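## Task

Lift the white can off the turntable and set it upright on the coaster, while every other can stays standing in its spot on the turntable.

## Robot and tools

Robot: two six-joint arms, left_arm and right_arm, each ending in a two-finger gripper whose fingers can fold. Calibrated bases in the scene frame: left_arm at (-0.058, +0.647, 0) m, quat_wxyz (+1.000, 0, 0, +0.019); right_arm at (+0.082, -0.495, 0) m, quat_wxyz (+1.000, 0, 0, -0.002). A camera stand sits behind the arms. Loose objects may occasionally be nudged by something else.

Frame: all hand positions, orientations and velocities are in the scene frame. Its origin is at table-top height, halfway between the nominal bases; +z is up, +x points out over the table, and left_arm is on the +y side (arm names do not match image sides). Printed hand poses can be a few centimetres off, more when reaching far. The gripper's fingers point along its own +z and open and close along its y. end_effector_position is the spot between the pads when shut; the fingertips extend about 33 mm past it with a gap of 40 mm or less, shrinking to 9 mm when wide open.

Row layout (used by execute_actions and move): one flat list of 18 numbers covering both arms, even if only one moves. First left_arm: six absolute joint target angles in radians, then gripper position, force_limit, speed. Then the same nine for right_arm. Joint order inside each block, and in every per-joint result list: wrist roll, waist, forearm roll, wrist pitch, elbow, shoulder. Stated ranges: elbow -2.792 to 2.792, all others -6.283 to 6.283; true ends may differ by 0.010. Targets more than 0.010 beyond a limit and further out than the current angle are refused; "joint sent to its limit" reports a clipped joint. Gripper numbers are all in [-1, 1]: position +1 = 140 mm open, about -0.8 = pads touching, -1 = close until blocked. force_limit sets squeeze (roughly 14 N at -1, 40 N at 0, 58 N at +1 for a slow close); faster speed squeezes harder. speed: about 30 mm/s at -1, 140 at 0, 250 at +1. Both start at +1. Resending the same three numbers leaves a gripper unchanged; 0 is a real command.

Tools:
- execute_actions(actions, cameras): actions is a list of actions; each action is up to 15 rows, one per 1/30 s step, the last row held if shorter. An empty list returns state plus all camera images. cameras: list of names, ["all"], or [].
- move(target, speed, blend, stop_force, zero, blocking, cameras): target is one 18-number row or up to 15 rows of absolute joint angles; joints move together, so the hand follows a curve and nothing is avoided. speed in rad/s, 0.01 to 3.92 (default 0.5), for the joint with the longest way. blend in rad rounds corners in a list (0 = stop at each). stop_force in N, 10 to 80, ends an arm's path when its estimated push against the motion rises that much; use it with low speed for touching down, omit it when moving away from a contact. zero (default true) resets the force baseline first. blocking=false returns early and lets the move run on (not allowed with stop_force). Result adds a "move:" line: done, off_target, moving, held or fault, plus limits=held if steps were withheld.
- wait(seconds 0 to 10): lets time pass holding commands.
- stop(): brakes a running move; fingers keep moving.
- zoom_image(camera, region [x0, y0, x1, y1] in pixels, at most 504 each way): closer view of the newest image from cam_low, cam_left_wrist or cam_right_wrist.
- finished_scene(scene): ends the current scene with its number; irreversible.

Results: Joint positions, Joint velocities, Joint targets (what joints are driven toward now), Joint torques, External joint torques, Flange force (along gripper axes, includes held weight), Tool commands, end_effector pose and velocities. object_status: 0 moving, 1 blocked while opening, 2 blocked while closing (a grip), 3 reached position or pads met (may hold nothing). position_measured in counts: 3 fully open, about 75 = 100 mm, 139 = 60 mm, 200 = 20 mm, 230 pads met. Each call returns with its last 5 control steps still pending ("Kept back"); base the next angles on the last row sent. "joint command not followed" means the clearance check between the arms altered targets.

Gripping: close with position -1 and confirm status 2. Grip near the fingertips (outer quarter of each pad); gripping deep toward the palm lets fingers fold, giving a loose or overly hard hold. Fingertips pressed onto the table fold silently and spoil the next grip. To squeeze harder, raise force_limit and nudge position (-1 to -0.98); to soften, reopen and close slowly.

Avoid: dropping or releasing a moving can, knocking the other cans over, anything leaving the table, hard hits or pushes, the two arms pressing on each other or a gripper closing on the other's fingers. An outside force of 144 N or joint torques reaching limits (waist, shoulder 323; elbow 152; wrist joints 42.7 N m) stop the arm for 10 s; the arms are stiff, so aim targets only slightly past contacts. Long stretched or loaded holds heat motors (MOTOR HOT, then an over-temperature stop). Joint speed caps: 2.09 waist/shoulder, 3.14 elbow, 3.93 wrist joints rad/s; hand speed capped at 1.8 m/s.

Cameras (896x504): cam_low fixed, cam_left_wrist and cam_right_wrist on the hands; calibration is given per camera in OpenCV form and may be slightly off.

Each tool is called after "Emit:" as name(argument=value, ...), one argument or row to a line, values as JSON.

## Session

Emit:
execute_actions(
  actions=[],
)

Scene clock: 0.00 s.
left_arm: end_effector_position=(-0.0127, +0.2018, +0.1157) position_measured=3 object_status=3 end_effector_quat_wxyz=(-0.030, -0.665, +0.722, -0.188) | right_arm: end_effector_position=(+0.2162, +0.0747, +0.3106) position_measured=3 object_status=3 end_effector_quat_wxyz=(-0.468, -0.295, +0.829, +0.079)
Joint names: [wrist roll, waist, forearm roll, wrist pitch, elbow, shoulder]
Joint positions: left_arm=[1.186 -1.777 0.421 0.676 2.391 -0.167] | right_arm=[-1.353 0.944 0.658 1.894 1.619 0.384]
Joint velocities: within noise
Joint torques (N m): no reading
External joint torques (N m): no reading
Flange force (N): no reading
Joint targets: left_arm=[1.186 -1.777 0.421 0.676 2.391 -0.167] | right_arm=[-1.353 0.944 0.658 1.894 1.619 0.384]
Tool commands: left_gripper/position=+1.0 left_gripper/force_limit=+1.0 left_gripper/speed=+1.0 right_gripper/position=+1.0 right_gripper/force_limit=+1.0 right_gripper/speed=+1.0

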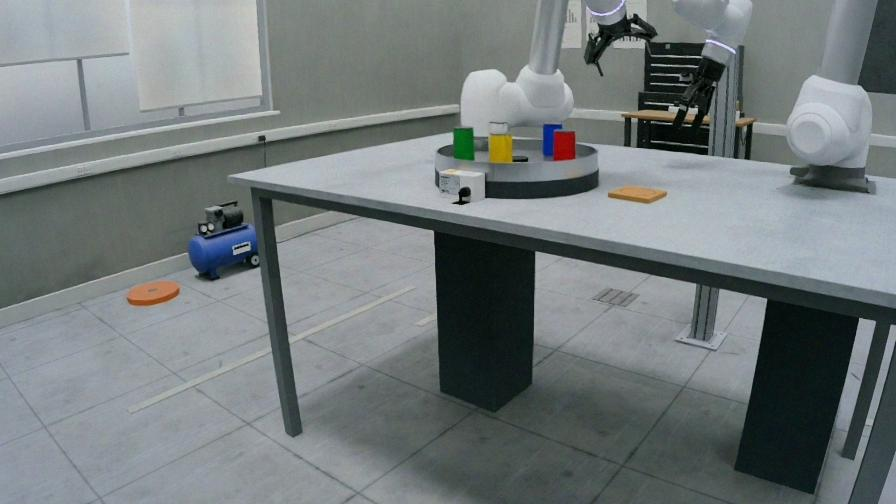

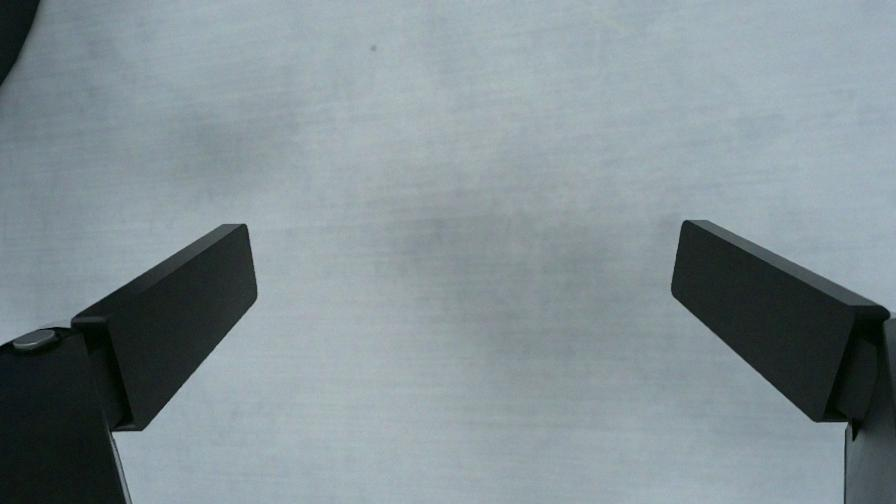

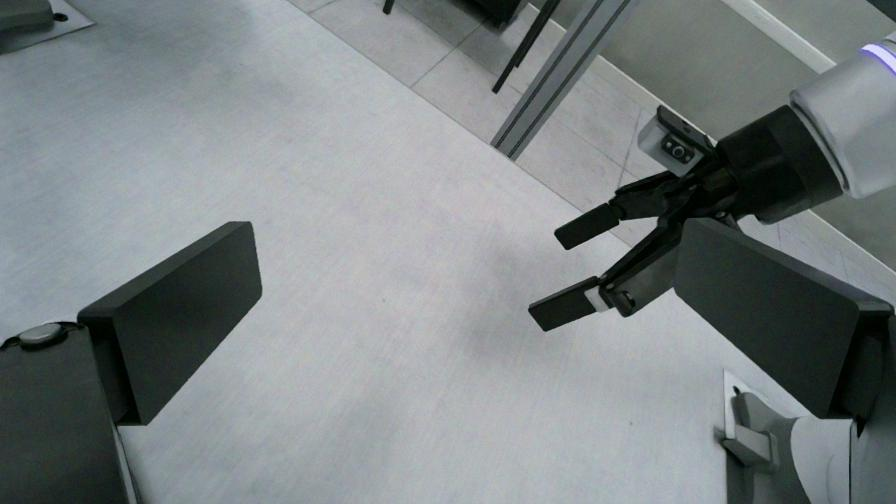

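Emit:
zoom_image(
  camera="cam_low",
  region=[420, 90, 690, 220],
)

Scaled by 1.867 from the camera's 896x504 image, which has a finer 1280x720 frame.

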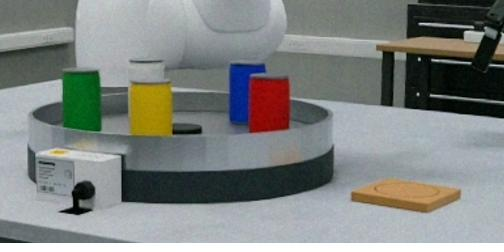

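Emit:
move(
  target=[1.186,-1.777,0.421,0.676,2.391,-0.167,1,1,1,-0.72,0.844,0,1.645,1.813,-0.316,1,1,1],
  speed=1.0,
  cameras=["cam_right_wrist","cam_low"],
)

Scene clock: 3.10 s.
left_arm: end_effector_position=(-0.0126, +0.2015, +0.1157) position_measured=3 object_status=3 end_effector_quat_wxyz=(-0.030, -0.665, +0.722, -0.188) | right_arm: end_effector_position=(+0.2994, -0.2004, +0.4504) position_measured=3 object_status=3 end_effector_quat_wxyz=(+0.000, +0.005, +1.000, +0.000)
Joint names: [wrist roll, waist, forearm roll, wrist pitch, elbow, shoulder]
Joint positions: left_arm=[1.186 -1.777 0.421 0.676 2.391 -0.167] | right_arm=[-0.72 0.844 0 1.645 1.813 -0.316]
Joint torques (N m): left_arm=[0.26 -1.85 3.66 -0.18 -33.74 -17.59] | right_arm=[0.53 -1.02 4.44 0.02 -42.95 -7.76]
External joint torques (N m): left_arm=[-0.27 1.92 0.01 -0.37 -1.4 -0.5] | right_arm=[-0.53 1.11 -0.16 0 1.74 -1.68]
Flange force (N): left_arm=[1.8 -5.1 0.8] | right_arm=[3.9 -2.8 3.5]
Joint targets: left_arm=[1.186 -1.777 0.421 0.676 2.391 -0.167] | right_arm=[-0.720 0.844 0.000 1.645 1.813 -0.316]
move: done
camera_calibration:
cam_right_wrist: T_world_to_cam=[[0.0192443, 0.999721, 0.0136678, 0.193383], [0.942112, -0.0227089, 0.334528, -0.433141], [0.334745, 0.00643881, -0.942287, 0.470795], [0, 0, 0, 1]] pos_world=[0.246749, -0.206196, 0.585879]
Images, in order (width x height): cam_low 896x504, cam_right_wrist 896x504.

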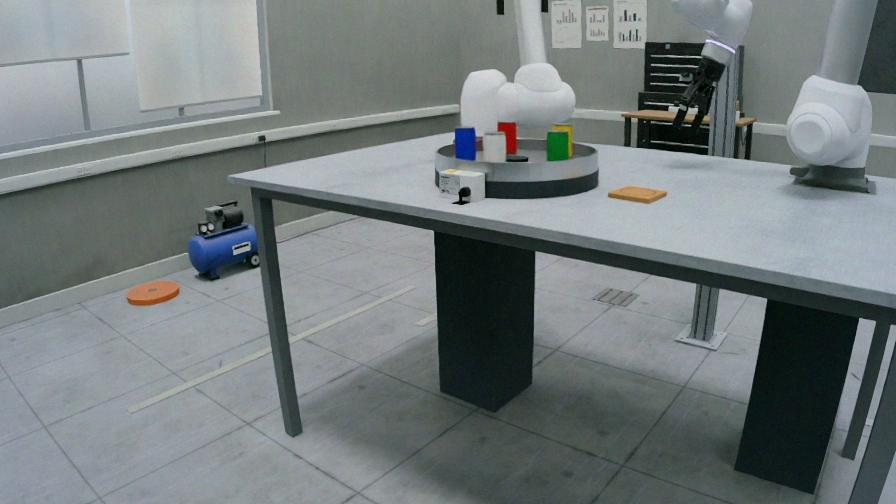

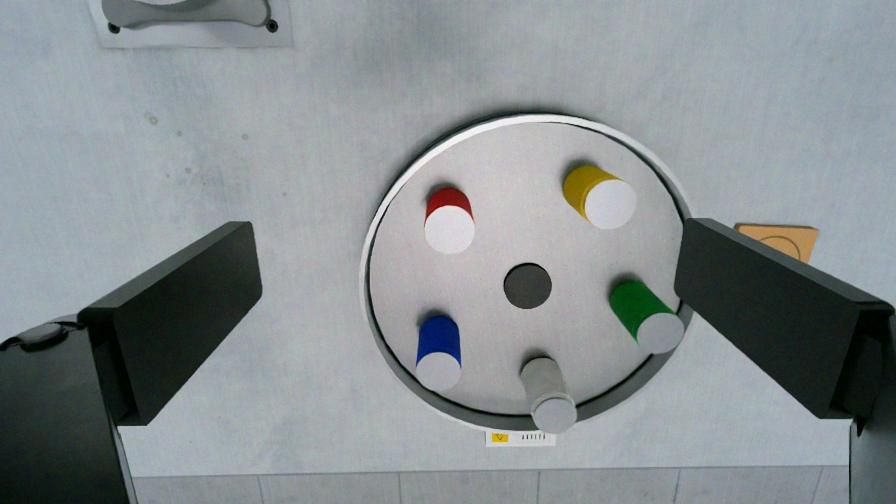

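Emit:
wait(
  seconds=1,
  cameras=["cam_right_wrist"],
)

Emit:
wait(
  seconds=2,
  cameras=["cam_right_wrist"],
)

Scene clock: 5.80 s.
left_arm: end_effector_position=(-0.0126, +0.2015, +0.1157) position_measured=3 object_status=3 end_effector_quat_wxyz=(-0.030, -0.665, +0.722, -0.188) | right_arm: end_effector_position=(+0.2994, -0.2004, +0.4505) position_measured=3 object_status=3 end_effector_quat_wxyz=(+0.000, +0.005, +1.000, +0.000)
Joint names: [wrist roll, waist, forearm roll, wrist pitch, elbow, shoulder]
Joint positions: left_arm=[1.186 -1.777 0.421 0.676 2.391 -0.167] | right_arm=[-0.72 0.844 0 1.645 1.813 -0.316]
Joint torques (N m): left_arm=[0.24 -2.06 3.63 -0.19 -33.73 -17.32] | right_arm=[0.65 -0.98 4.44 0.11 -42.94 -8.3]
External joint torques (N m): left_arm=[-0.25 2.11 0.03 -0.36 -1.3 -0.82] | right_arm=[-0.65 0.95 -0.17 -0.08 1.71 -1.2]
Flange force (N): left_arm=[1.2 -5.8 0.3] | right_arm=[2.9 -2.5 3.5]
Joint targets: left_arm=[1.186 -1.777 0.421 0.676 2.391 -0.167] | right_arm=[-0.720 0.844 0.000 1.645 1.813 -0.316]
Tool commands: left_gripper/position=+1.0 left_gripper/force_limit=+1.0 left_gripper/speed=+1.0 right_gripper/position=+1.0 right_gripper/force_limit=+1.0 right_gripper/speed=+1.0
wait: 1.00 s; at rest from the start
camera_calibration:
cam_right_wrist: T_world_to_cam=[[0.0193359, 0.999719, 0.0137056, 0.193336], [0.942036, -0.0228093, 0.334736, -0.433297], [0.334955, 0.00643877, -0.942212, 0.470794], [0, 0, 0, 1]] pos_world=[0.246748, -0.206196, 0.585979]
Images, in order (width x height): cam_right_wrist 896x504.

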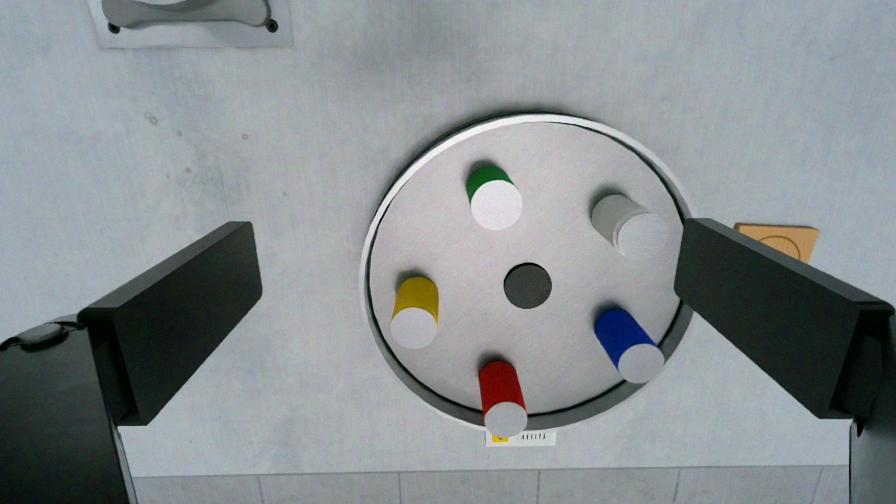

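Scene clock: 7.80 s.
left_arm: end_effector_position=(-0.0126, +0.2015, +0.1157) position_measured=3 object_status=3 end_effector_quat_wxyz=(-0.030, -0.665, +0.722, -0.188) | right_arm: end_effector_position=(+0.2994, -0.2004, +0.4505) position_measured=3 object_status=3 end_effector_quat_wxyz=(+0.000, +0.005, +1.000, +0.000)
Joint names: [wrist roll, waist, forearm roll, wrist pitch, elbow, shoulder]
Joint positions: left_arm=[1.186 -1.777 0.421 0.676 2.391 -0.167] | right_arm=[-0.72 0.844 0 1.645 1.813 -0.316]
Joint torques (N m): left_arm=[0.18 -2.01 3.63 -0.29 -33.8 -17.65] | right_arm=[0.61 -0.78 4.31 0.08 -42.81 -8.52]
External joint torques (N m): left_arm=[-0.2 2.03 0.04 -0.26 -1.34 -0.24] | right_arm=[-0.61 0.81 -0.03 -0.06 1.54 -1.08]
Flange force (N): left_arm=[2.1 -5.5 1.1] | right_arm=[2.4 -2.4 3.1]
Joint targets: left_arm=[1.186 -1.777 0.421 0.676 2.391 -0.167] | right_arm=[-0.720 0.844 0.000 1.645 1.813 -0.316]
Tool commands: left_gripper/position=+1.0 left_gripper/force_limit=+1.0 left_gripper/speed=+1.0 right_gripper/position=+1.0 right_gripper/force_limit=+1.0 right_gripper/speed=+1.0
wait: 2.00 s; at rest by 0.17 s
camera_calibration:
cam_right_wrist: T_world_to_cam=[[0.0193359, 0.999719, 0.0137056, 0.193336], [0.942036, -0.0228093, 0.334736, -0.433297], [0.334955, 0.00643877, -0.942212, 0.470794], [0, 0, 0, 1]] pos_world=[0.246748, -0.206196, 0.585979]
Images, in order (width x height): cam_right_wrist 896x504.

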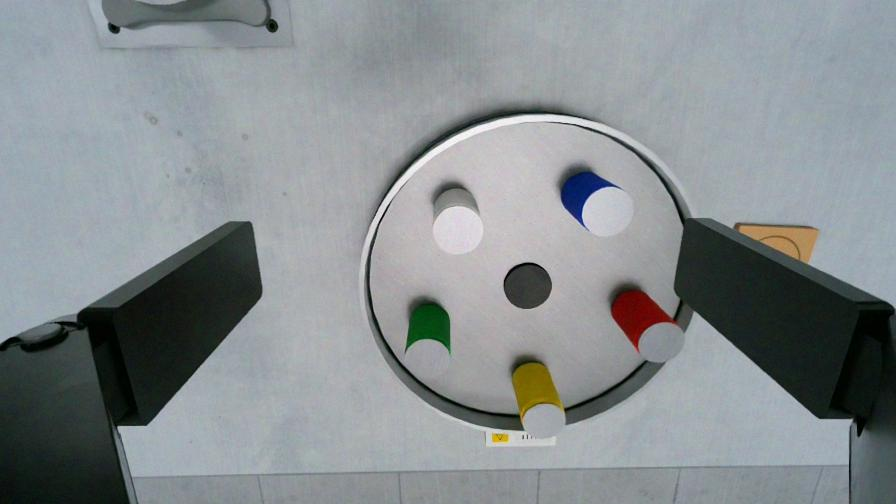

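Emit:
move(
  target=[1.186,-1.777,0.421,0.676,2.391,-0.167,1,1,1,-0.091,0.784,0,1.3025,2.0297,-0.1906,0.5,1,1],
  speed=0.8,
  cameras=["cam_right_wrist"],
)

Emit:
wait(
  seconds=2,
  cameras=["cam_right_wrist"],
)

Emit:
wait(
  seconds=2,
  cameras=["cam_right_wrist"],
)

Scene clock: 11.57 s.
left_arm: end_effector_position=(-0.0126, +0.2015, +0.1157) position_measured=3 object_status=3 end_effector_quat_wxyz=(-0.030, -0.665, +0.722, -0.188) | right_arm: end_effector_position=(+0.3571, -0.1740, +0.2806) position_measured=66 object_status=3 end_effector_quat_wxyz=(+0.000, +0.343, +0.939, +0.000)
Joint names: [wrist roll, waist, forearm roll, wrist pitch, elbow, shoulder]
Joint positions: left_arm=[1.186 -1.777 0.421 0.676 2.391 -0.167] | right_arm=[-0.091 0.784 0 1.303 2.03 -0.191]
Joint torques (N m): left_arm=[0.27 -2.24 3.65 -0.24 -33.57 -17.34] | right_arm=[0.6 -0.72 4.25 0.1 -41.32 -20.38]
External joint torques (N m): left_arm=[-0.28 2.24 0.02 -0.31 -1.58 -0.65] | right_arm=[-0.6 0.69 -0.1 -0.11 1.38 -0.23]
Flange force (N): left_arm=[1.9 -6.0 0.5] | right_arm=[0.2 -2.2 2.1]
Joint targets: left_arm=[1.186 -1.777 0.421 0.676 2.391 -0.167] | right_arm=[-0.091 0.784 0.000 1.302 2.030 -0.191]
move: done
camera_calibration:
cam_right_wrist: T_world_to_cam=[[0.650418, 0.759446, 0.014042, -0.0990991], [0.712565, -0.616461, 0.335002, -0.451586], [0.263073, -0.207886, -0.942113, 0.27959], [0, 0, 0, 1]] pos_world=[0.312688, -0.145002, 0.416079]
Images, in order (width x height): cam_right_wrist 896x504.

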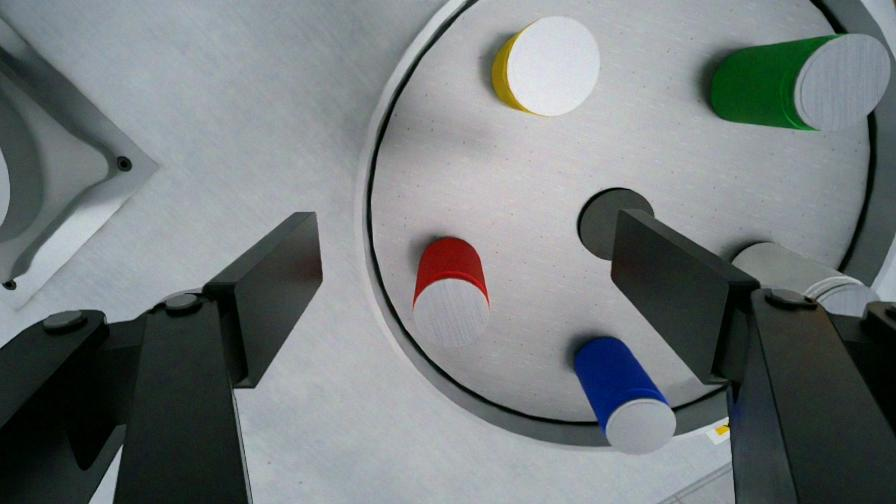

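Scene clock: 13.57 s.
left_arm: end_effector_position=(-0.0126, +0.2015, +0.1157) position_measured=3 object_status=3 end_effector_quat_wxyz=(-0.030, -0.665, +0.722, -0.188) | right_arm: end_effector_position=(+0.3571, -0.1740, +0.2806) position_measured=66 object_status=3 end_effector_quat_wxyz=(+0.000, +0.343, +0.939, +0.000)
Joint names: [wrist roll, waist, forearm roll, wrist pitch, elbow, shoulder]
Joint positions: left_arm=[1.186 -1.777 0.421 0.676 2.391 -0.167] | right_arm=[-0.091 0.784 0 1.302 2.03 -0.191]
Joint torques (N m): left_arm=[0.24 -1.89 3.64 -0.22 -33.7 -17.26] | right_arm=[0.61 -0.62 4.22 0.06 -41.53 -20.24]
External joint torques (N m): left_arm=[-0.26 1.88 0.03 -0.32 -1.42 -0.57] | right_arm=[-0.61 0.62 -0.08 -0.06 1.66 -0.27]
Flange force (N): left_arm=[1.7 -5.0 0.5] | right_arm=[0.1 -2.7 2.5]
Joint targets: left_arm=[1.186 -1.777 0.421 0.676 2.391 -0.167] | right_arm=[-0.091 0.784 0.000 1.302 2.030 -0.191]
Tool commands: left_gripper/position=+1.0 left_gripper/force_limit=+1.0 left_gripper/speed=+1.0 right_gripper/position=+0.5 right_gripper/force_limit=+1.0 right_gripper/speed=+1.0
wait: 2.00 s; at rest by 0.17 s
camera_calibration:
cam_right_wrist: T_world_to_cam=[[0.650473, 0.759399, 0.0140675, -0.099132], [0.712515, -0.616519, 0.335002, -0.451546], [0.263073, -0.207886, -0.942113, 0.279495], [0, 0, 0, 1]] pos_world=[0.312688, -0.145002, 0.415979]
Images, in order (width x height): cam_right_wrist 896x504.

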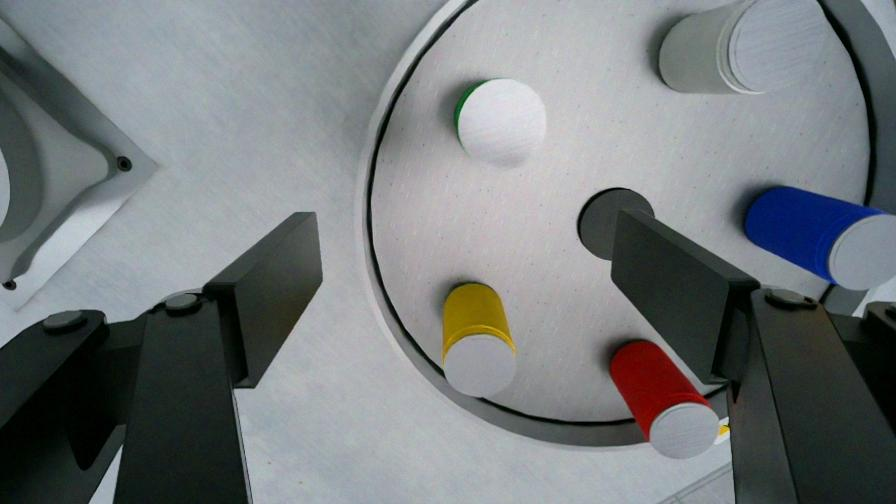

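Scene clock: 15.57 s.
left_arm: end_effector_position=(-0.0126, +0.2015, +0.1157) position_measured=3 object_status=3 end_effector_quat_wxyz=(-0.030, -0.665, +0.722, -0.188) | right_arm: end_effector_position=(+0.3571, -0.1740, +0.2806) position_measured=66 object_status=3 end_effector_quat_wxyz=(+0.000, +0.343, +0.939, +0.000)
Joint names: [wrist roll, waist, forearm roll, wrist pitch, elbow, shoulder]
Joint positions: left_arm=[1.186 -1.777 0.421 0.676 2.391 -0.167] | right_arm=[-0.091 0.784 0 1.302 2.03 -0.191]
Joint torques (N m): left_arm=[0.27 -1.92 3.64 -0.27 -33.87 -17.7] | right_arm=[0.63 -1.03 4.27 0.06 -41.46 -20.03]
External joint torques (N m): left_arm=[-0.28 1.94 0.04 -0.29 -1.36 -0.38] | right_arm=[-0.63 1.02 -0.13 -0.07 1.57 -0.49]
Flange force (N): left_arm=[1.9 -5.0 0.9] | right_arm=[1.0 -2.9 2.2]
Joint targets: left_arm=[1.186 -1.777 0.421 0.676 2.391 -0.167] | right_arm=[-0.091 0.784 0.000 1.302 2.030 -0.191]
Tool commands: left_gripper/position=+1.0 left_gripper/force_limit=+1.0 left_gripper/speed=+1.0 right_gripper/position=+0.5 right_gripper/force_limit=+1.0 right_gripper/speed=+1.0
wait: 2.00 s; at rest by 0.17 s
camera_calibration:
cam_right_wrist: T_world_to_cam=[[0.650473, 0.759399, 0.0140675, -0.099132], [0.712515, -0.616519, 0.335002, -0.451546], [0.263073, -0.207886, -0.942113, 0.279495], [0, 0, 0, 1]] pos_world=[0.312688, -0.145002, 0.415979]
Images, in order (width x height): cam_right_wrist 896x504.

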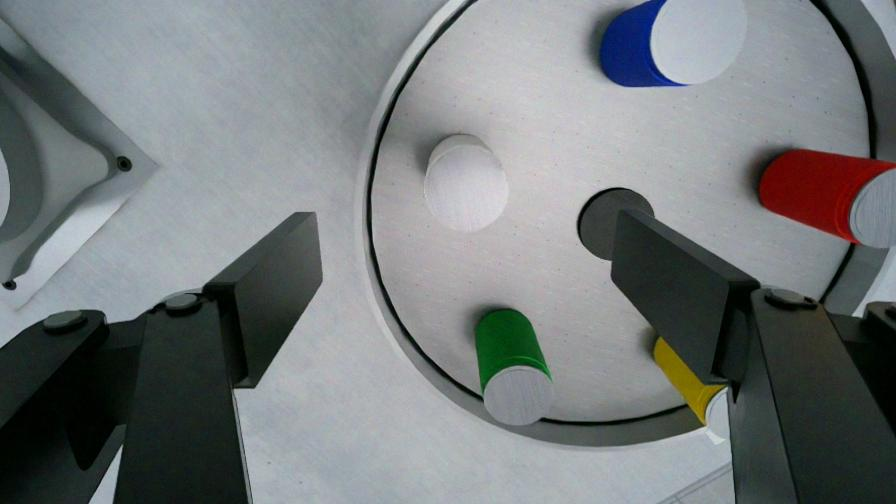

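Emit:
move(
  target=[1.186,-1.777,0.421,0.676,2.391,-0.167,1,1,1,-0.091,0.784,0,0.9761,2.2324,-0.0669,0.5,1,1],
  speed=0.4,
  cameras=["cam_right_wrist","cam_low"],
)

Scene clock: 17.27 s.
left_arm: end_effector_position=(-0.0126, +0.2015, +0.1157) position_measured=3 object_status=3 end_effector_quat_wxyz=(-0.030, -0.665, +0.722, -0.188) | right_arm: end_effector_position=(+0.3571, -0.1740, +0.1255) position_measured=66 object_status=3 end_effector_quat_wxyz=(+0.000, +0.343, +0.939, +0.000)
Joint names: [wrist roll, waist, forearm roll, wrist pitch, elbow, shoulder]
Joint positions: left_arm=[1.186 -1.777 0.421 0.676 2.391 -0.167] | right_arm=[-0.091 0.784 0 0.976 2.232 -0.067]
Joint torques (N m): left_arm=[0.28 -1.79 3.61 -0.22 -33.72 -17.77] | right_arm=[0.62 -0.84 3.74 0 -35.19 -27.32]
External joint torques (N m): left_arm=[-0.29 1.7 0.06 -0.34 -1.45 -0.27] | right_arm=[-0.62 0.87 -0.18 -0.01 0.89 -0.18]
Flange force (N): left_arm=[2.2 -4.2 1.0] | right_arm=[0.6 -1.6 0.8]
Joint targets: left_arm=[1.186 -1.777 0.421 0.676 2.391 -0.167] | right_arm=[-0.091 0.784 0.000 0.976 2.232 -0.067]
move: done
camera_calibration:
cam_right_wrist: T_world_to_cam=[[0.650473, 0.759399, 0.0140675, -0.0969502], [0.712515, -0.616519, 0.335002, -0.399587], [0.263073, -0.207886, -0.942113, 0.133374], [0, 0, 0, 1]] pos_world=[0.312688, -0.145002, 0.260879]
Images, in order (width x height): cam_low 896x504, cam_right_wrist 896x504.

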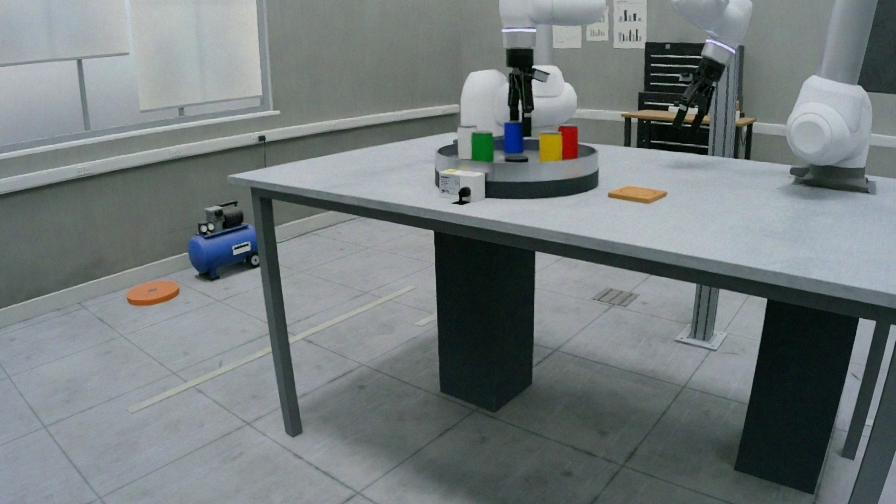

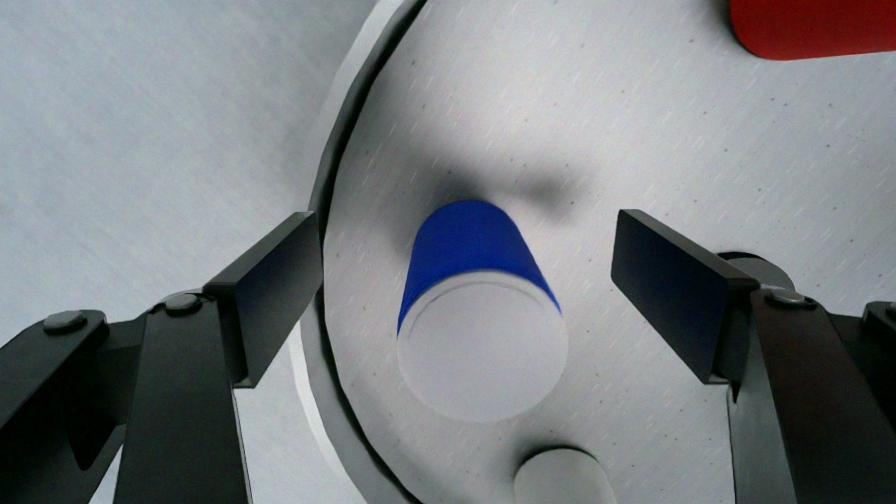

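Emit:
wait(
  seconds=5.4,
)

Scene clock: 23.07 s.
left_arm: end_effector_position=(-0.0126, +0.2015, +0.1157) position_measured=3 object_status=3 end_effector_quat_wxyz=(-0.030, -0.665, +0.722, -0.188) | right_arm: end_effector_position=(+0.3571, -0.1740, +0.1254) position_measured=66 object_status=3 end_effector_quat_wxyz=(+0.000, +0.343, +0.939, +0.000)
Joint names: [wrist roll, waist, forearm roll, wrist pitch, elbow, shoulder]
Joint positions: left_arm=[1.186 -1.777 0.421 0.676 2.391 -0.167] | right_arm=[-0.091 0.784 0 0.976 2.232 -0.067]
Joint torques (N m): left_arm=[0.2 -2.12 3.57 -0.31 -33.85 -17.28] | right_arm=[0.66 -0.74 3.73 0.09 -35.45 -27.6]
External joint torques (N m): left_arm=[-0.21 2.03 0.08 -0.24 -1.17 -0.34] | right_arm=[-0.66 0.76 -0.17 -0.09 1.16 0.12]
Flange force (N): left_arm=[1.7 -5.4 1.0] | right_arm=[0.3 -1.6 1.6]
Joint targets: left_arm=[1.186 -1.777 0.421 0.676 2.391 -0.167] | right_arm=[-0.091 0.784 0.000 0.976 2.232 -0.067]
Tool commands: left_gripper/position=+1.0 left_gripper/force_limit=+1.0 left_gripper/speed=+1.0 right_gripper/position=+0.5 right_gripper/force_limit=+1.0 right_gripper/speed=+1.0
wait: 5.40 s; at rest from the start

Emit:
move(
  target=[
    [1.186,-1.777,0.421,0.676,2.391,-0.167,1,1,1,-0.091,0.594,0,0.9761,2.2324,-0.0669,-1,-1,0],
    [1.186,-1.777,0.421,0.676,2.391,-0.167,1,1,1,-0.091,0.594,0,1.3025,2.0297,-0.1906,-1,-1,0],
  ],
  speed=[0.27,0.4],
  cameras=["cam_right_wrist","cam_low"],
)

Scene clock: 25.57 s.
left_arm: end_effector_position=(-0.0126, +0.2015, +0.1157) position_measured=3 object_status=3 end_effector_quat_wxyz=(-0.030, -0.665, +0.722, -0.188) | right_arm: end_effector_position=(+0.4127, -0.2318, +0.2805) position_measured=157 object_status=2 end_effector_quat_wxyz=(+0.000, +0.430, +0.903, +0.000)
Joint names: [wrist roll, waist, forearm roll, wrist pitch, elbow, shoulder]
Joint positions: left_arm=[1.186 -1.777 0.421 0.676 2.391 -0.167] | right_arm=[-0.091 0.594 0 1.302 2.03 -0.191]
Joint torques (N m): left_arm=[0.21 -1.81 3.68 -0.18 -33.7 -17.28] | right_arm=[0.61 -0.66 4.31 0.13 -42.08 -20.86]
External joint torques (N m): left_arm=[-0.22 1.81 -0.01 -0.36 -1.43 -0.54] | right_arm=[-0.61 0.56 -0.18 -0.13 2.23 0.41]
Flange force (N): left_arm=[1.8 -5.0 0.5] | right_arm=[-0.1 -2.3 3.8]
Joint targets: left_arm=[1.186 -1.777 0.421 0.676 2.391 -0.167] | right_arm=[-0.091 0.594 0.000 1.302 2.030 -0.191]
move: done
camera_calibration:
cam_right_wrist: T_world_to_cam=[[0.782233, 0.622829, 0.0140203, -0.177516], [0.583225, -0.740034, 0.334961, -0.502085], [0.218999, -0.25384, -0.942128, 0.26038], [0, 0, 0, 1]] pos_world=[0.374664, -0.194903, 0.415979]
Images, in order (width x height): cam_low 896x504, cam_right_wrist 896x504.

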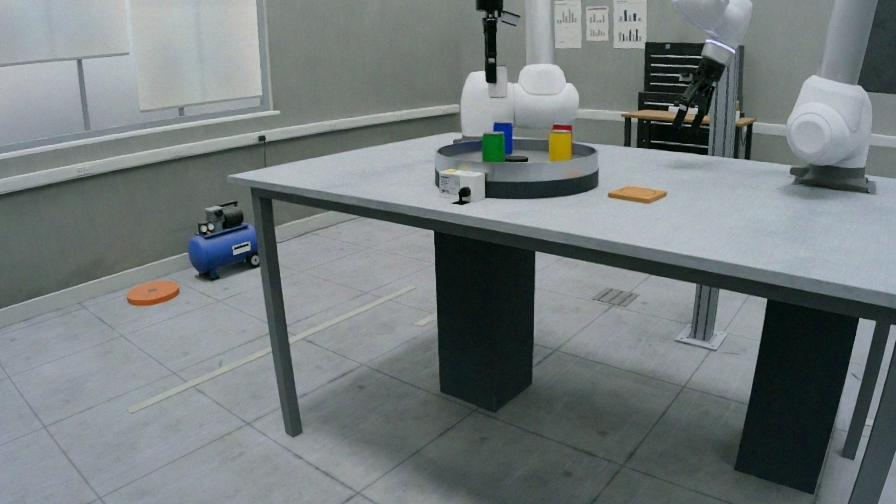

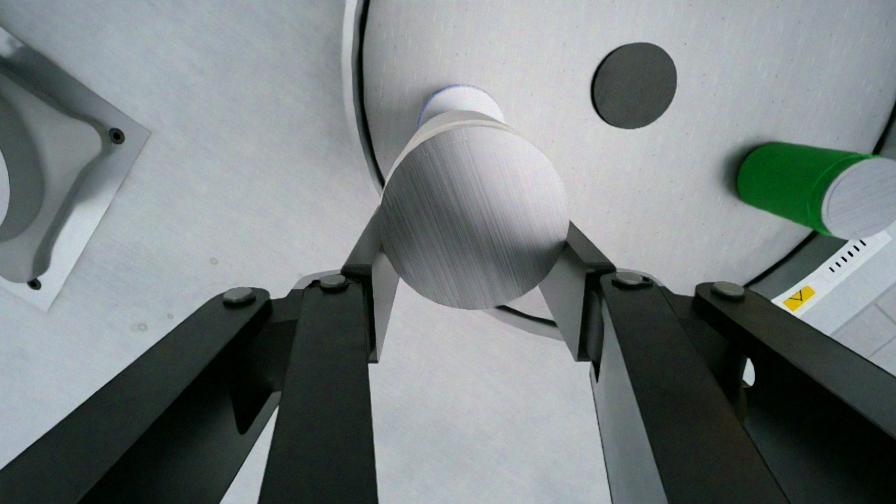

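Emit:
move(
  target=[1.186,-1.777,0.421,0.676,2.391,-0.167,1,1,1,-0.091,0.87,0,1.403,1.2731,0.4655,-1,-1,0],
  speed=0.7,
  cameras=["cam_right_wrist","cam_low"],
)

Scene clock: 27.73 s.
left_arm: end_effector_position=(-0.0126, +0.2015, +0.1157) position_measured=3 object_status=3 end_effector_quat_wxyz=(-0.030, -0.665, +0.722, -0.188) | right_arm: end_effector_position=(+0.5927, +0.1591, +0.2807) position_measured=157 object_status=2 end_effector_quat_wxyz=(+0.000, +0.302, +0.953, +0.000)
Joint names: [wrist roll, waist, forearm roll, wrist pitch, elbow, shoulder]
Joint positions: left_arm=[1.186 -1.777 0.421 0.676 2.391 -0.167] | right_arm=[-0.091 0.87 0 1.403 1.273 0.465]
Joint torques (N m): left_arm=[0.29 -1.66 3.64 -0.19 -33.52 -17.92] | right_arm=[0.63 -1.3 4.36 0.06 -43.6 -90.44]
External joint torques (N m): left_arm=[-0.3 1.64 0.03 -0.36 -1.6 0.1] | right_arm=[-0.63 1.5 -0.12 -0.06 2.8 3.64]
Flange force (N): left_arm=[2.9 -4.0 1.6] | right_arm=[1.1 -0.9 5.0]
Joint targets: left_arm=[1.186 -1.777 0.421 0.676 2.391 -0.167] | right_arm=[-0.091 0.870 0.000 1.403 1.273 0.466]
move: done
camera_calibration:
cam_right_wrist: T_world_to_cam=[[0.582927, 0.812402, 0.0140987, -0.473786], [0.762793, -0.553143, 0.334933, -0.453943], [0.279899, -0.184487, -0.942136, 0.273271], [0, 0, 0, 1]] pos_world=[0.545958, 0.184225, 0.416179]
Images, in order (width x height): cam_low 896x504, cam_right_wrist 896x504.

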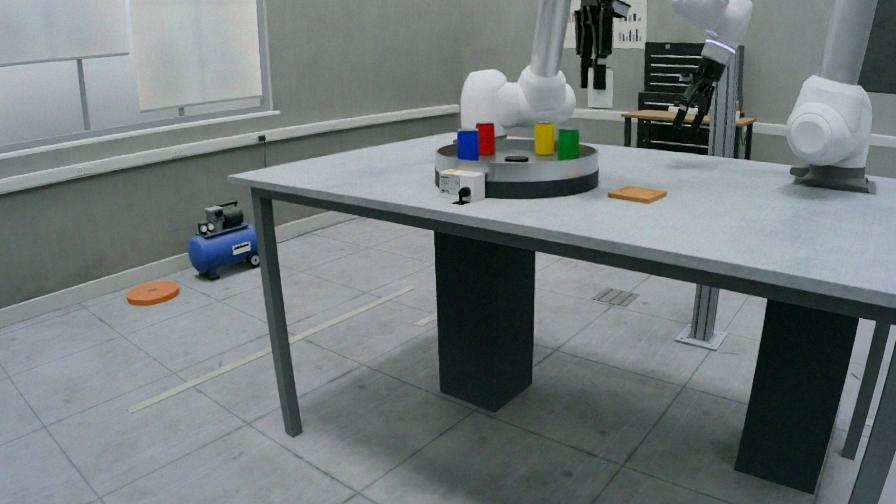

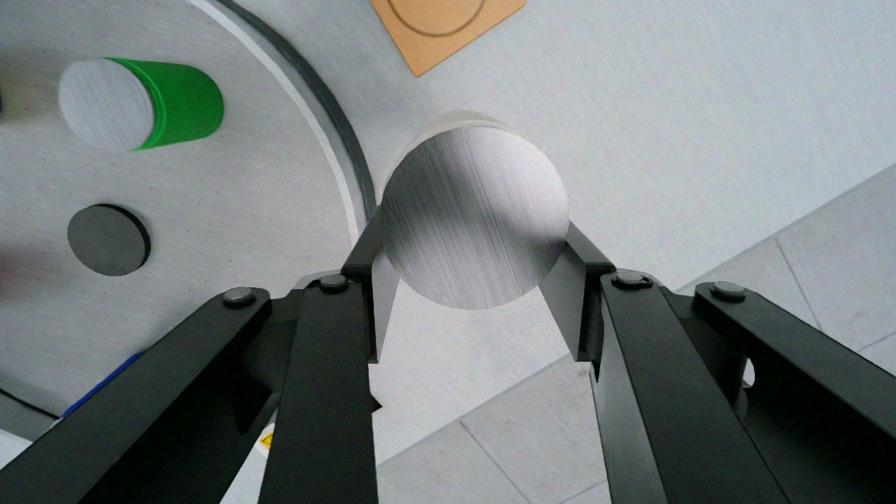

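Emit:
move(
  target=[1.186,-1.777,0.421,0.676,2.391,-0.167,1,1,1,-0.091,0.94,0,1.403,1.2731,0.4655,-1,-1,0],
  cameras=["cam_right_wrist"],
)

Scene clock: 28.90 s.
left_arm: end_effector_position=(-0.0126, +0.2015, +0.1157) position_measured=3 object_status=3 end_effector_quat_wxyz=(-0.030, -0.665, +0.722, -0.188) | right_arm: end_effector_position=(+0.5458, +0.1933, +0.2806) position_measured=157 object_status=2 end_effector_quat_wxyz=(+0.000, +0.269, +0.963, +0.000)
Joint names: [wrist roll, waist, forearm roll, wrist pitch, elbow, shoulder]
Joint positions: left_arm=[1.186 -1.777 0.421 0.676 2.391 -0.167] | right_arm=[-0.091 0.94 0 1.403 1.273 0.466]
Joint torques (N m): left_arm=[0.27 -2.16 3.64 -0.19 -33.66 -17.63] | right_arm=[0.64 -1.27 4.41 0.1 -43.5 -91.83]
External joint torques (N m): left_arm=[-0.28 2.26 0.03 -0.35 -1.48 -0.38] | right_arm=[-0.64 1.01 -0.19 -0.1 2.7 5.26]
Flange force (N): left_arm=[2.1 -5.9 1.2] | right_arm=[0.3 1.9 5.4]
Joint targets: left_arm=[1.186 -1.777 0.421 0.676 2.391 -0.167] | right_arm=[-0.091 0.940 0.000 1.403 1.273 0.466]
move: done
camera_calibration:
cam_right_wrist: T_world_to_cam=[[0.52479, 0.851116, 0.0140752, -0.449937], [0.799529, -0.498522, 0.335005, -0.429913], [0.292145, -0.164554, -0.942111, 0.28205], [0, 0, 0, 1]] pos_world=[0.497451, 0.21504, 0.416079]
Images, in order (width x height): cam_right_wrist 896x504.

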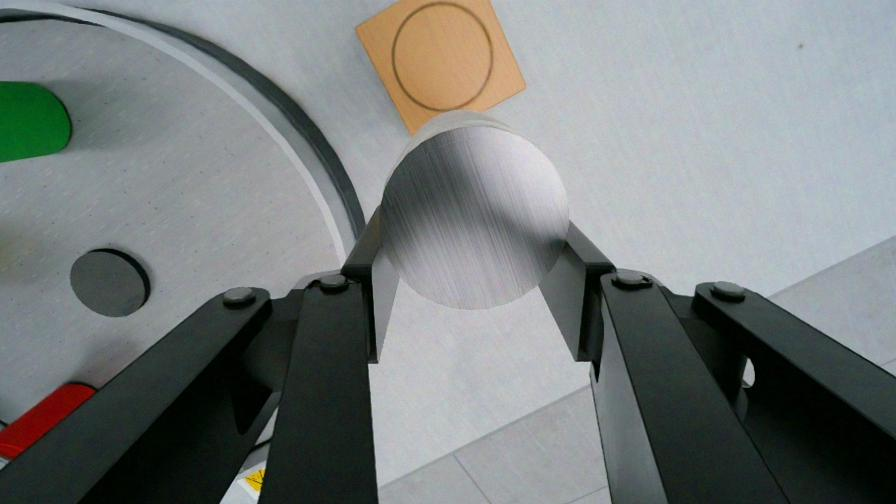

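Emit:
move(
  target=[
    [1.186,-1.777,0.421,0.676,2.391,-0.167,1,1,1,-0.091,1.0123,0,1.3993,1.2837,0.4586,-1,-1,0],
    [1.186,-1.777,0.421,0.676,2.391,-0.167,1,1,1,-0.091,1.0123,0,1.1496,1.4588,0.5332,-1,-1,0],
  ],
  speed=[0.5,0.25],
  blend=0.03,
  cameras=["cam_low","cam_right_wrist"],
)

Emit:
move(
  target=[1.186,-1.777,0.421,0.676,2.391,-0.167,1,1,1,-0.091,1.0123,0,1.0656,1.5029,0.5731,-1,-1,0],
  speed=0.04,
  stop_force=10,
  cameras=["cam_low","cam_right_wrist"],
)

Emit:
zoom_image(
  camera="cam_low",
  region=[560, 80, 720, 220],
)

Scene clock: 31.00 s.
left_arm: end_effector_position=(-0.0126, +0.2015, +0.1157) position_measured=3 object_status=3 end_effector_quat_wxyz=(-0.030, -0.665, +0.722, -0.188) | right_arm: end_effector_position=(+0.4925, +0.2216, +0.1255) position_measured=157 object_status=2 end_effector_quat_wxyz=(+0.000, +0.234, +0.972, +0.000)
Joint names: [wrist roll, waist, forearm roll, wrist pitch, elbow, shoulder]
Joint positions: left_arm=[1.186 -1.777 0.421 0.676 2.391 -0.167] | right_arm=[-0.091 1.012 0 1.15 1.459 0.533]
Joint torques (N m): left_arm=[0.26 -2.18 3.63 -0.17 -33.86 -17.82] | right_arm=[0.64 -1.04 4.1 -0.06 -39.85 -95.33]
External joint torques (N m): left_arm=[-0.27 2.23 0.03 -0.38 -1.22 -0.14] | right_arm=[-0.64 0.96 -0.18 0.05 2.04 5.65]
Flange force (N): left_arm=[2.0 -5.7 1.8] | right_arm=[0.2 3.6 5.5]
Joint targets: left_arm=[1.186 -1.777 0.421 0.676 2.391 -0.167] | right_arm=[-0.091 1.012 0.000 1.150 1.459 0.533]
move: done
camera_calibration:
cam_right_wrist: T_world_to_cam=[[0.461774, 0.886885, 0.0140918, -0.42075], [0.83354, -0.439321, 0.334976, -0.351103], [0.303276, -0.142937, -0.942121, 0.145776], [0, 0, 0, 1]] pos_world=[0.442739, 0.239746, 0.260879]
Images, in order (width x height): cam_low 896x504, cam_right_wrist 896x504.

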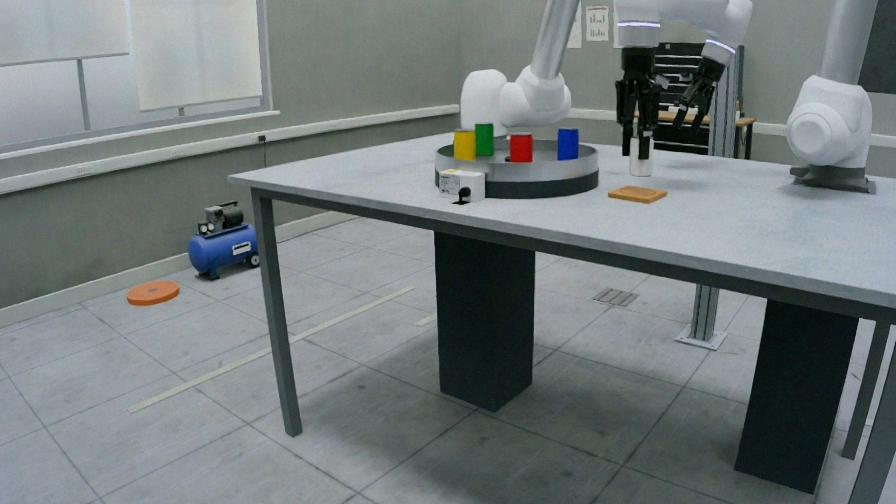

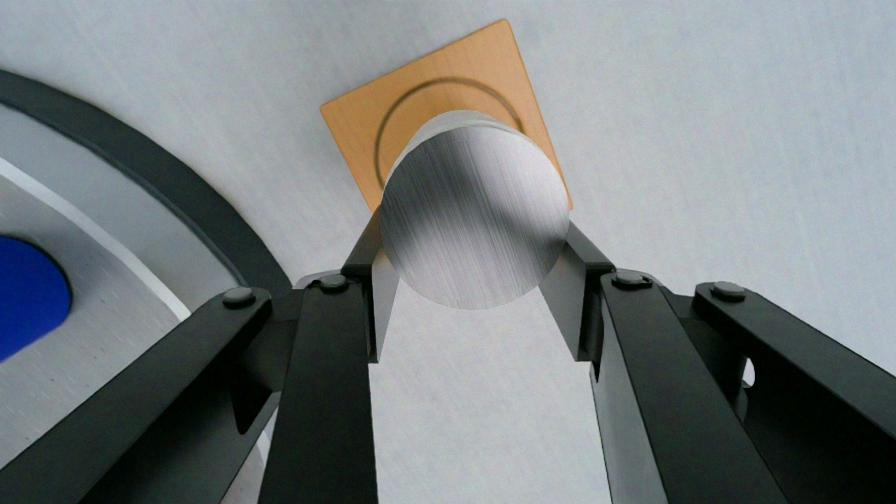

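Scene clock: 33.20 s.
left_arm: end_effector_position=(-0.0126, +0.2015, +0.1157) position_measured=3 object_status=3 end_effector_quat_wxyz=(-0.030, -0.665, +0.722, -0.188) | right_arm: end_effector_position=(+0.4928, +0.2220, +0.0843) position_measured=157 object_status=2 end_effector_quat_wxyz=(+0.000, +0.234, +0.972, +0.000)
Joint names: [wrist roll, waist, forearm roll, wrist pitch, elbow, shoulder]
Joint positions: left_arm=[1.186 -1.777 0.421 0.676 2.391 -0.167] | right_arm=[-0.091 1.012 0 1.087 1.492 0.563]
Joint torques (N m): left_arm=[0.19 -2.14 3.67 -0.22 -33.89 -17.17] | right_arm=[0.7 1.08 4.54 -1.97 -29.69 -75.75]
External joint torques (N m): left_arm=[-0.2 2.27 -0.02 -0.32 -1.1 -0.75] | right_arm=[-0.7 -0.84 -0.74 1.96 -6.97 -15.49]
Flange force (N): left_arm=[1.0 -6.4 0.5] | right_arm=[-1.7 -3.8 -20.0]
Joint targets: left_arm=[1.186 -1.777 0.421 0.676 2.391 -0.167] | right_arm=[-0.091 1.012 0.000 1.087 1.492 0.563]
move: contact (right_arm); right_arm: the wrist pitch is farthest, 0.021 rad from its target
camera_calibration:
cam_right_wrist: T_world_to_cam=[[0.461733, 0.886905, 0.0142189, -0.420678], [0.833528, -0.439315, 0.335013, -0.337414], [0.303371, -0.142835, -0.942106, 0.106951], [0, 0, 0, 1]] pos_world=[0.443039, 0.240146, 0.219779]
Images, in order (width x height): cam_low 896x504, cam_right_wrist 896x504.

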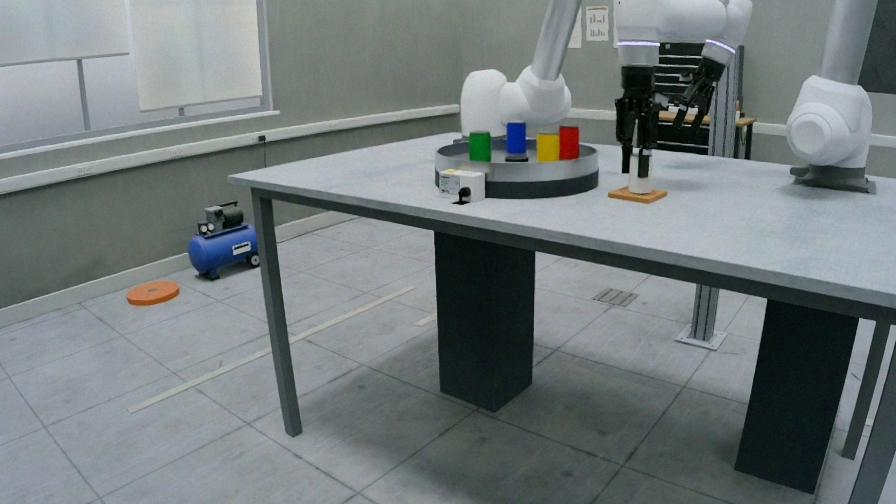

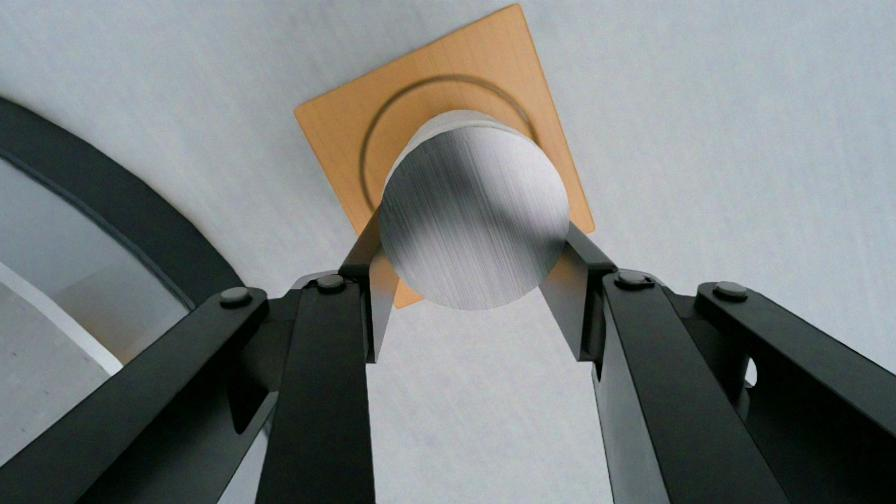

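Scaled by 3.150 from the camera's 896x504 image, which has a finer 1280x720 frame.

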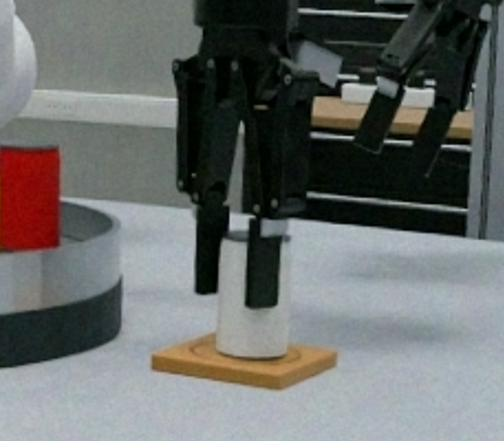

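Emit:
move(
  target=[
    [1.186,-1.777,0.421,0.676,2.391,-0.167,1,1,1,-0.091,1.012,0,1.087,1.492,0.563,0.3,-1,-0.7],
    [1.186,-1.777,0.421,0.676,2.391,-0.167,1,1,1,-0.091,1.0123,0,1.3993,1.2837,0.4586,0.3,-1,-0.7],
  ],
  speed=0.4,
  cameras=["cam_low","cam_right_wrist"],
)

Scene clock: 35.70 s.
left_arm: end_effector_position=(-0.0126, +0.2015, +0.1157) position_measured=3 object_status=3 end_effector_quat_wxyz=(-0.030, -0.665, +0.722, -0.188) | right_arm: end_effector_position=(+0.4925, +0.2215, +0.2804) position_measured=91 object_status=3 end_effector_quat_wxyz=(+0.000, +0.234, +0.972, +0.000)
Joint names: [wrist roll, waist, forearm roll, wrist pitch, elbow, shoulder]
Joint positions: left_arm=[1.186 -1.777 0.421 0.676 2.391 -0.167] | right_arm=[-0.091 1.012 0 1.399 1.284 0.459]
Joint torques (N m): left_arm=[0.23 -1.83 3.65 -0.26 -33.92 -17.37] | right_arm=[0.6 -1.07 4.37 0.18 -42.39 -88.91]
External joint torques (N m): left_arm=[-0.24 1.84 0.02 -0.29 -1.22 -0.59] | right_arm=[-0.6 0.93 -0.15 -0.18 1.68 3.07]
Flange force (N): left_arm=[1.4 -4.9 0.4] | right_arm=[0.4 0.8 3.5]
Joint targets: left_arm=[1.186 -1.777 0.421 0.676 2.391 -0.167] | right_arm=[-0.091 1.012 0.000 1.399 1.284 0.459]
move: done
camera_calibration:
cam_right_wrist: T_world_to_cam=[[0.461801, 0.886873, 0.0140082, -0.422908], [0.833526, -0.439315, 0.335017, -0.403037], [0.303272, -0.143035, -0.942108, 0.291825], [0, 0, 0, 1]] pos_world=[0.442739, 0.239747, 0.415879]
Images, in order (width x height): cam_low 896x504, cam_right_wrist 896x504.

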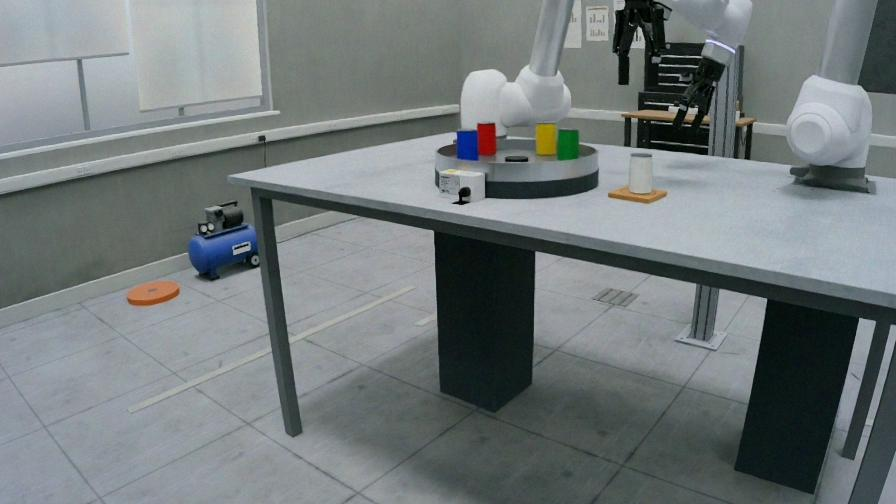

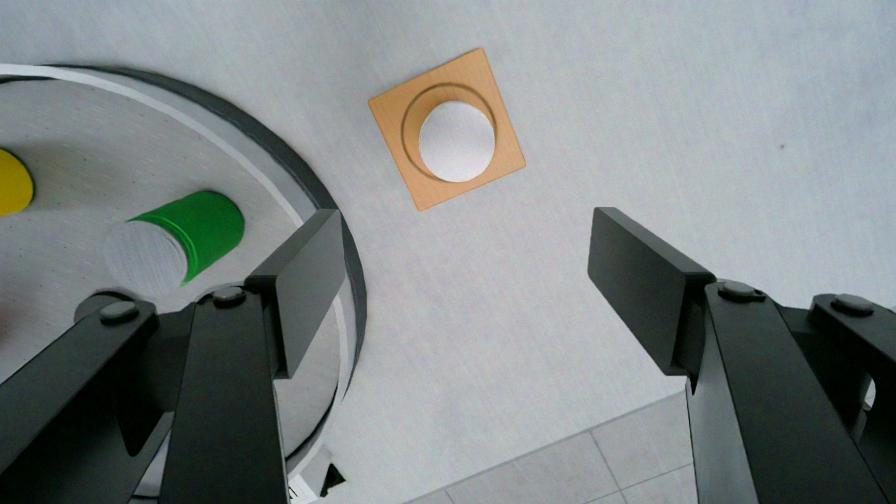

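Emit:
finished_scene(
  scene=1,
)

The scene is finished: the task was done.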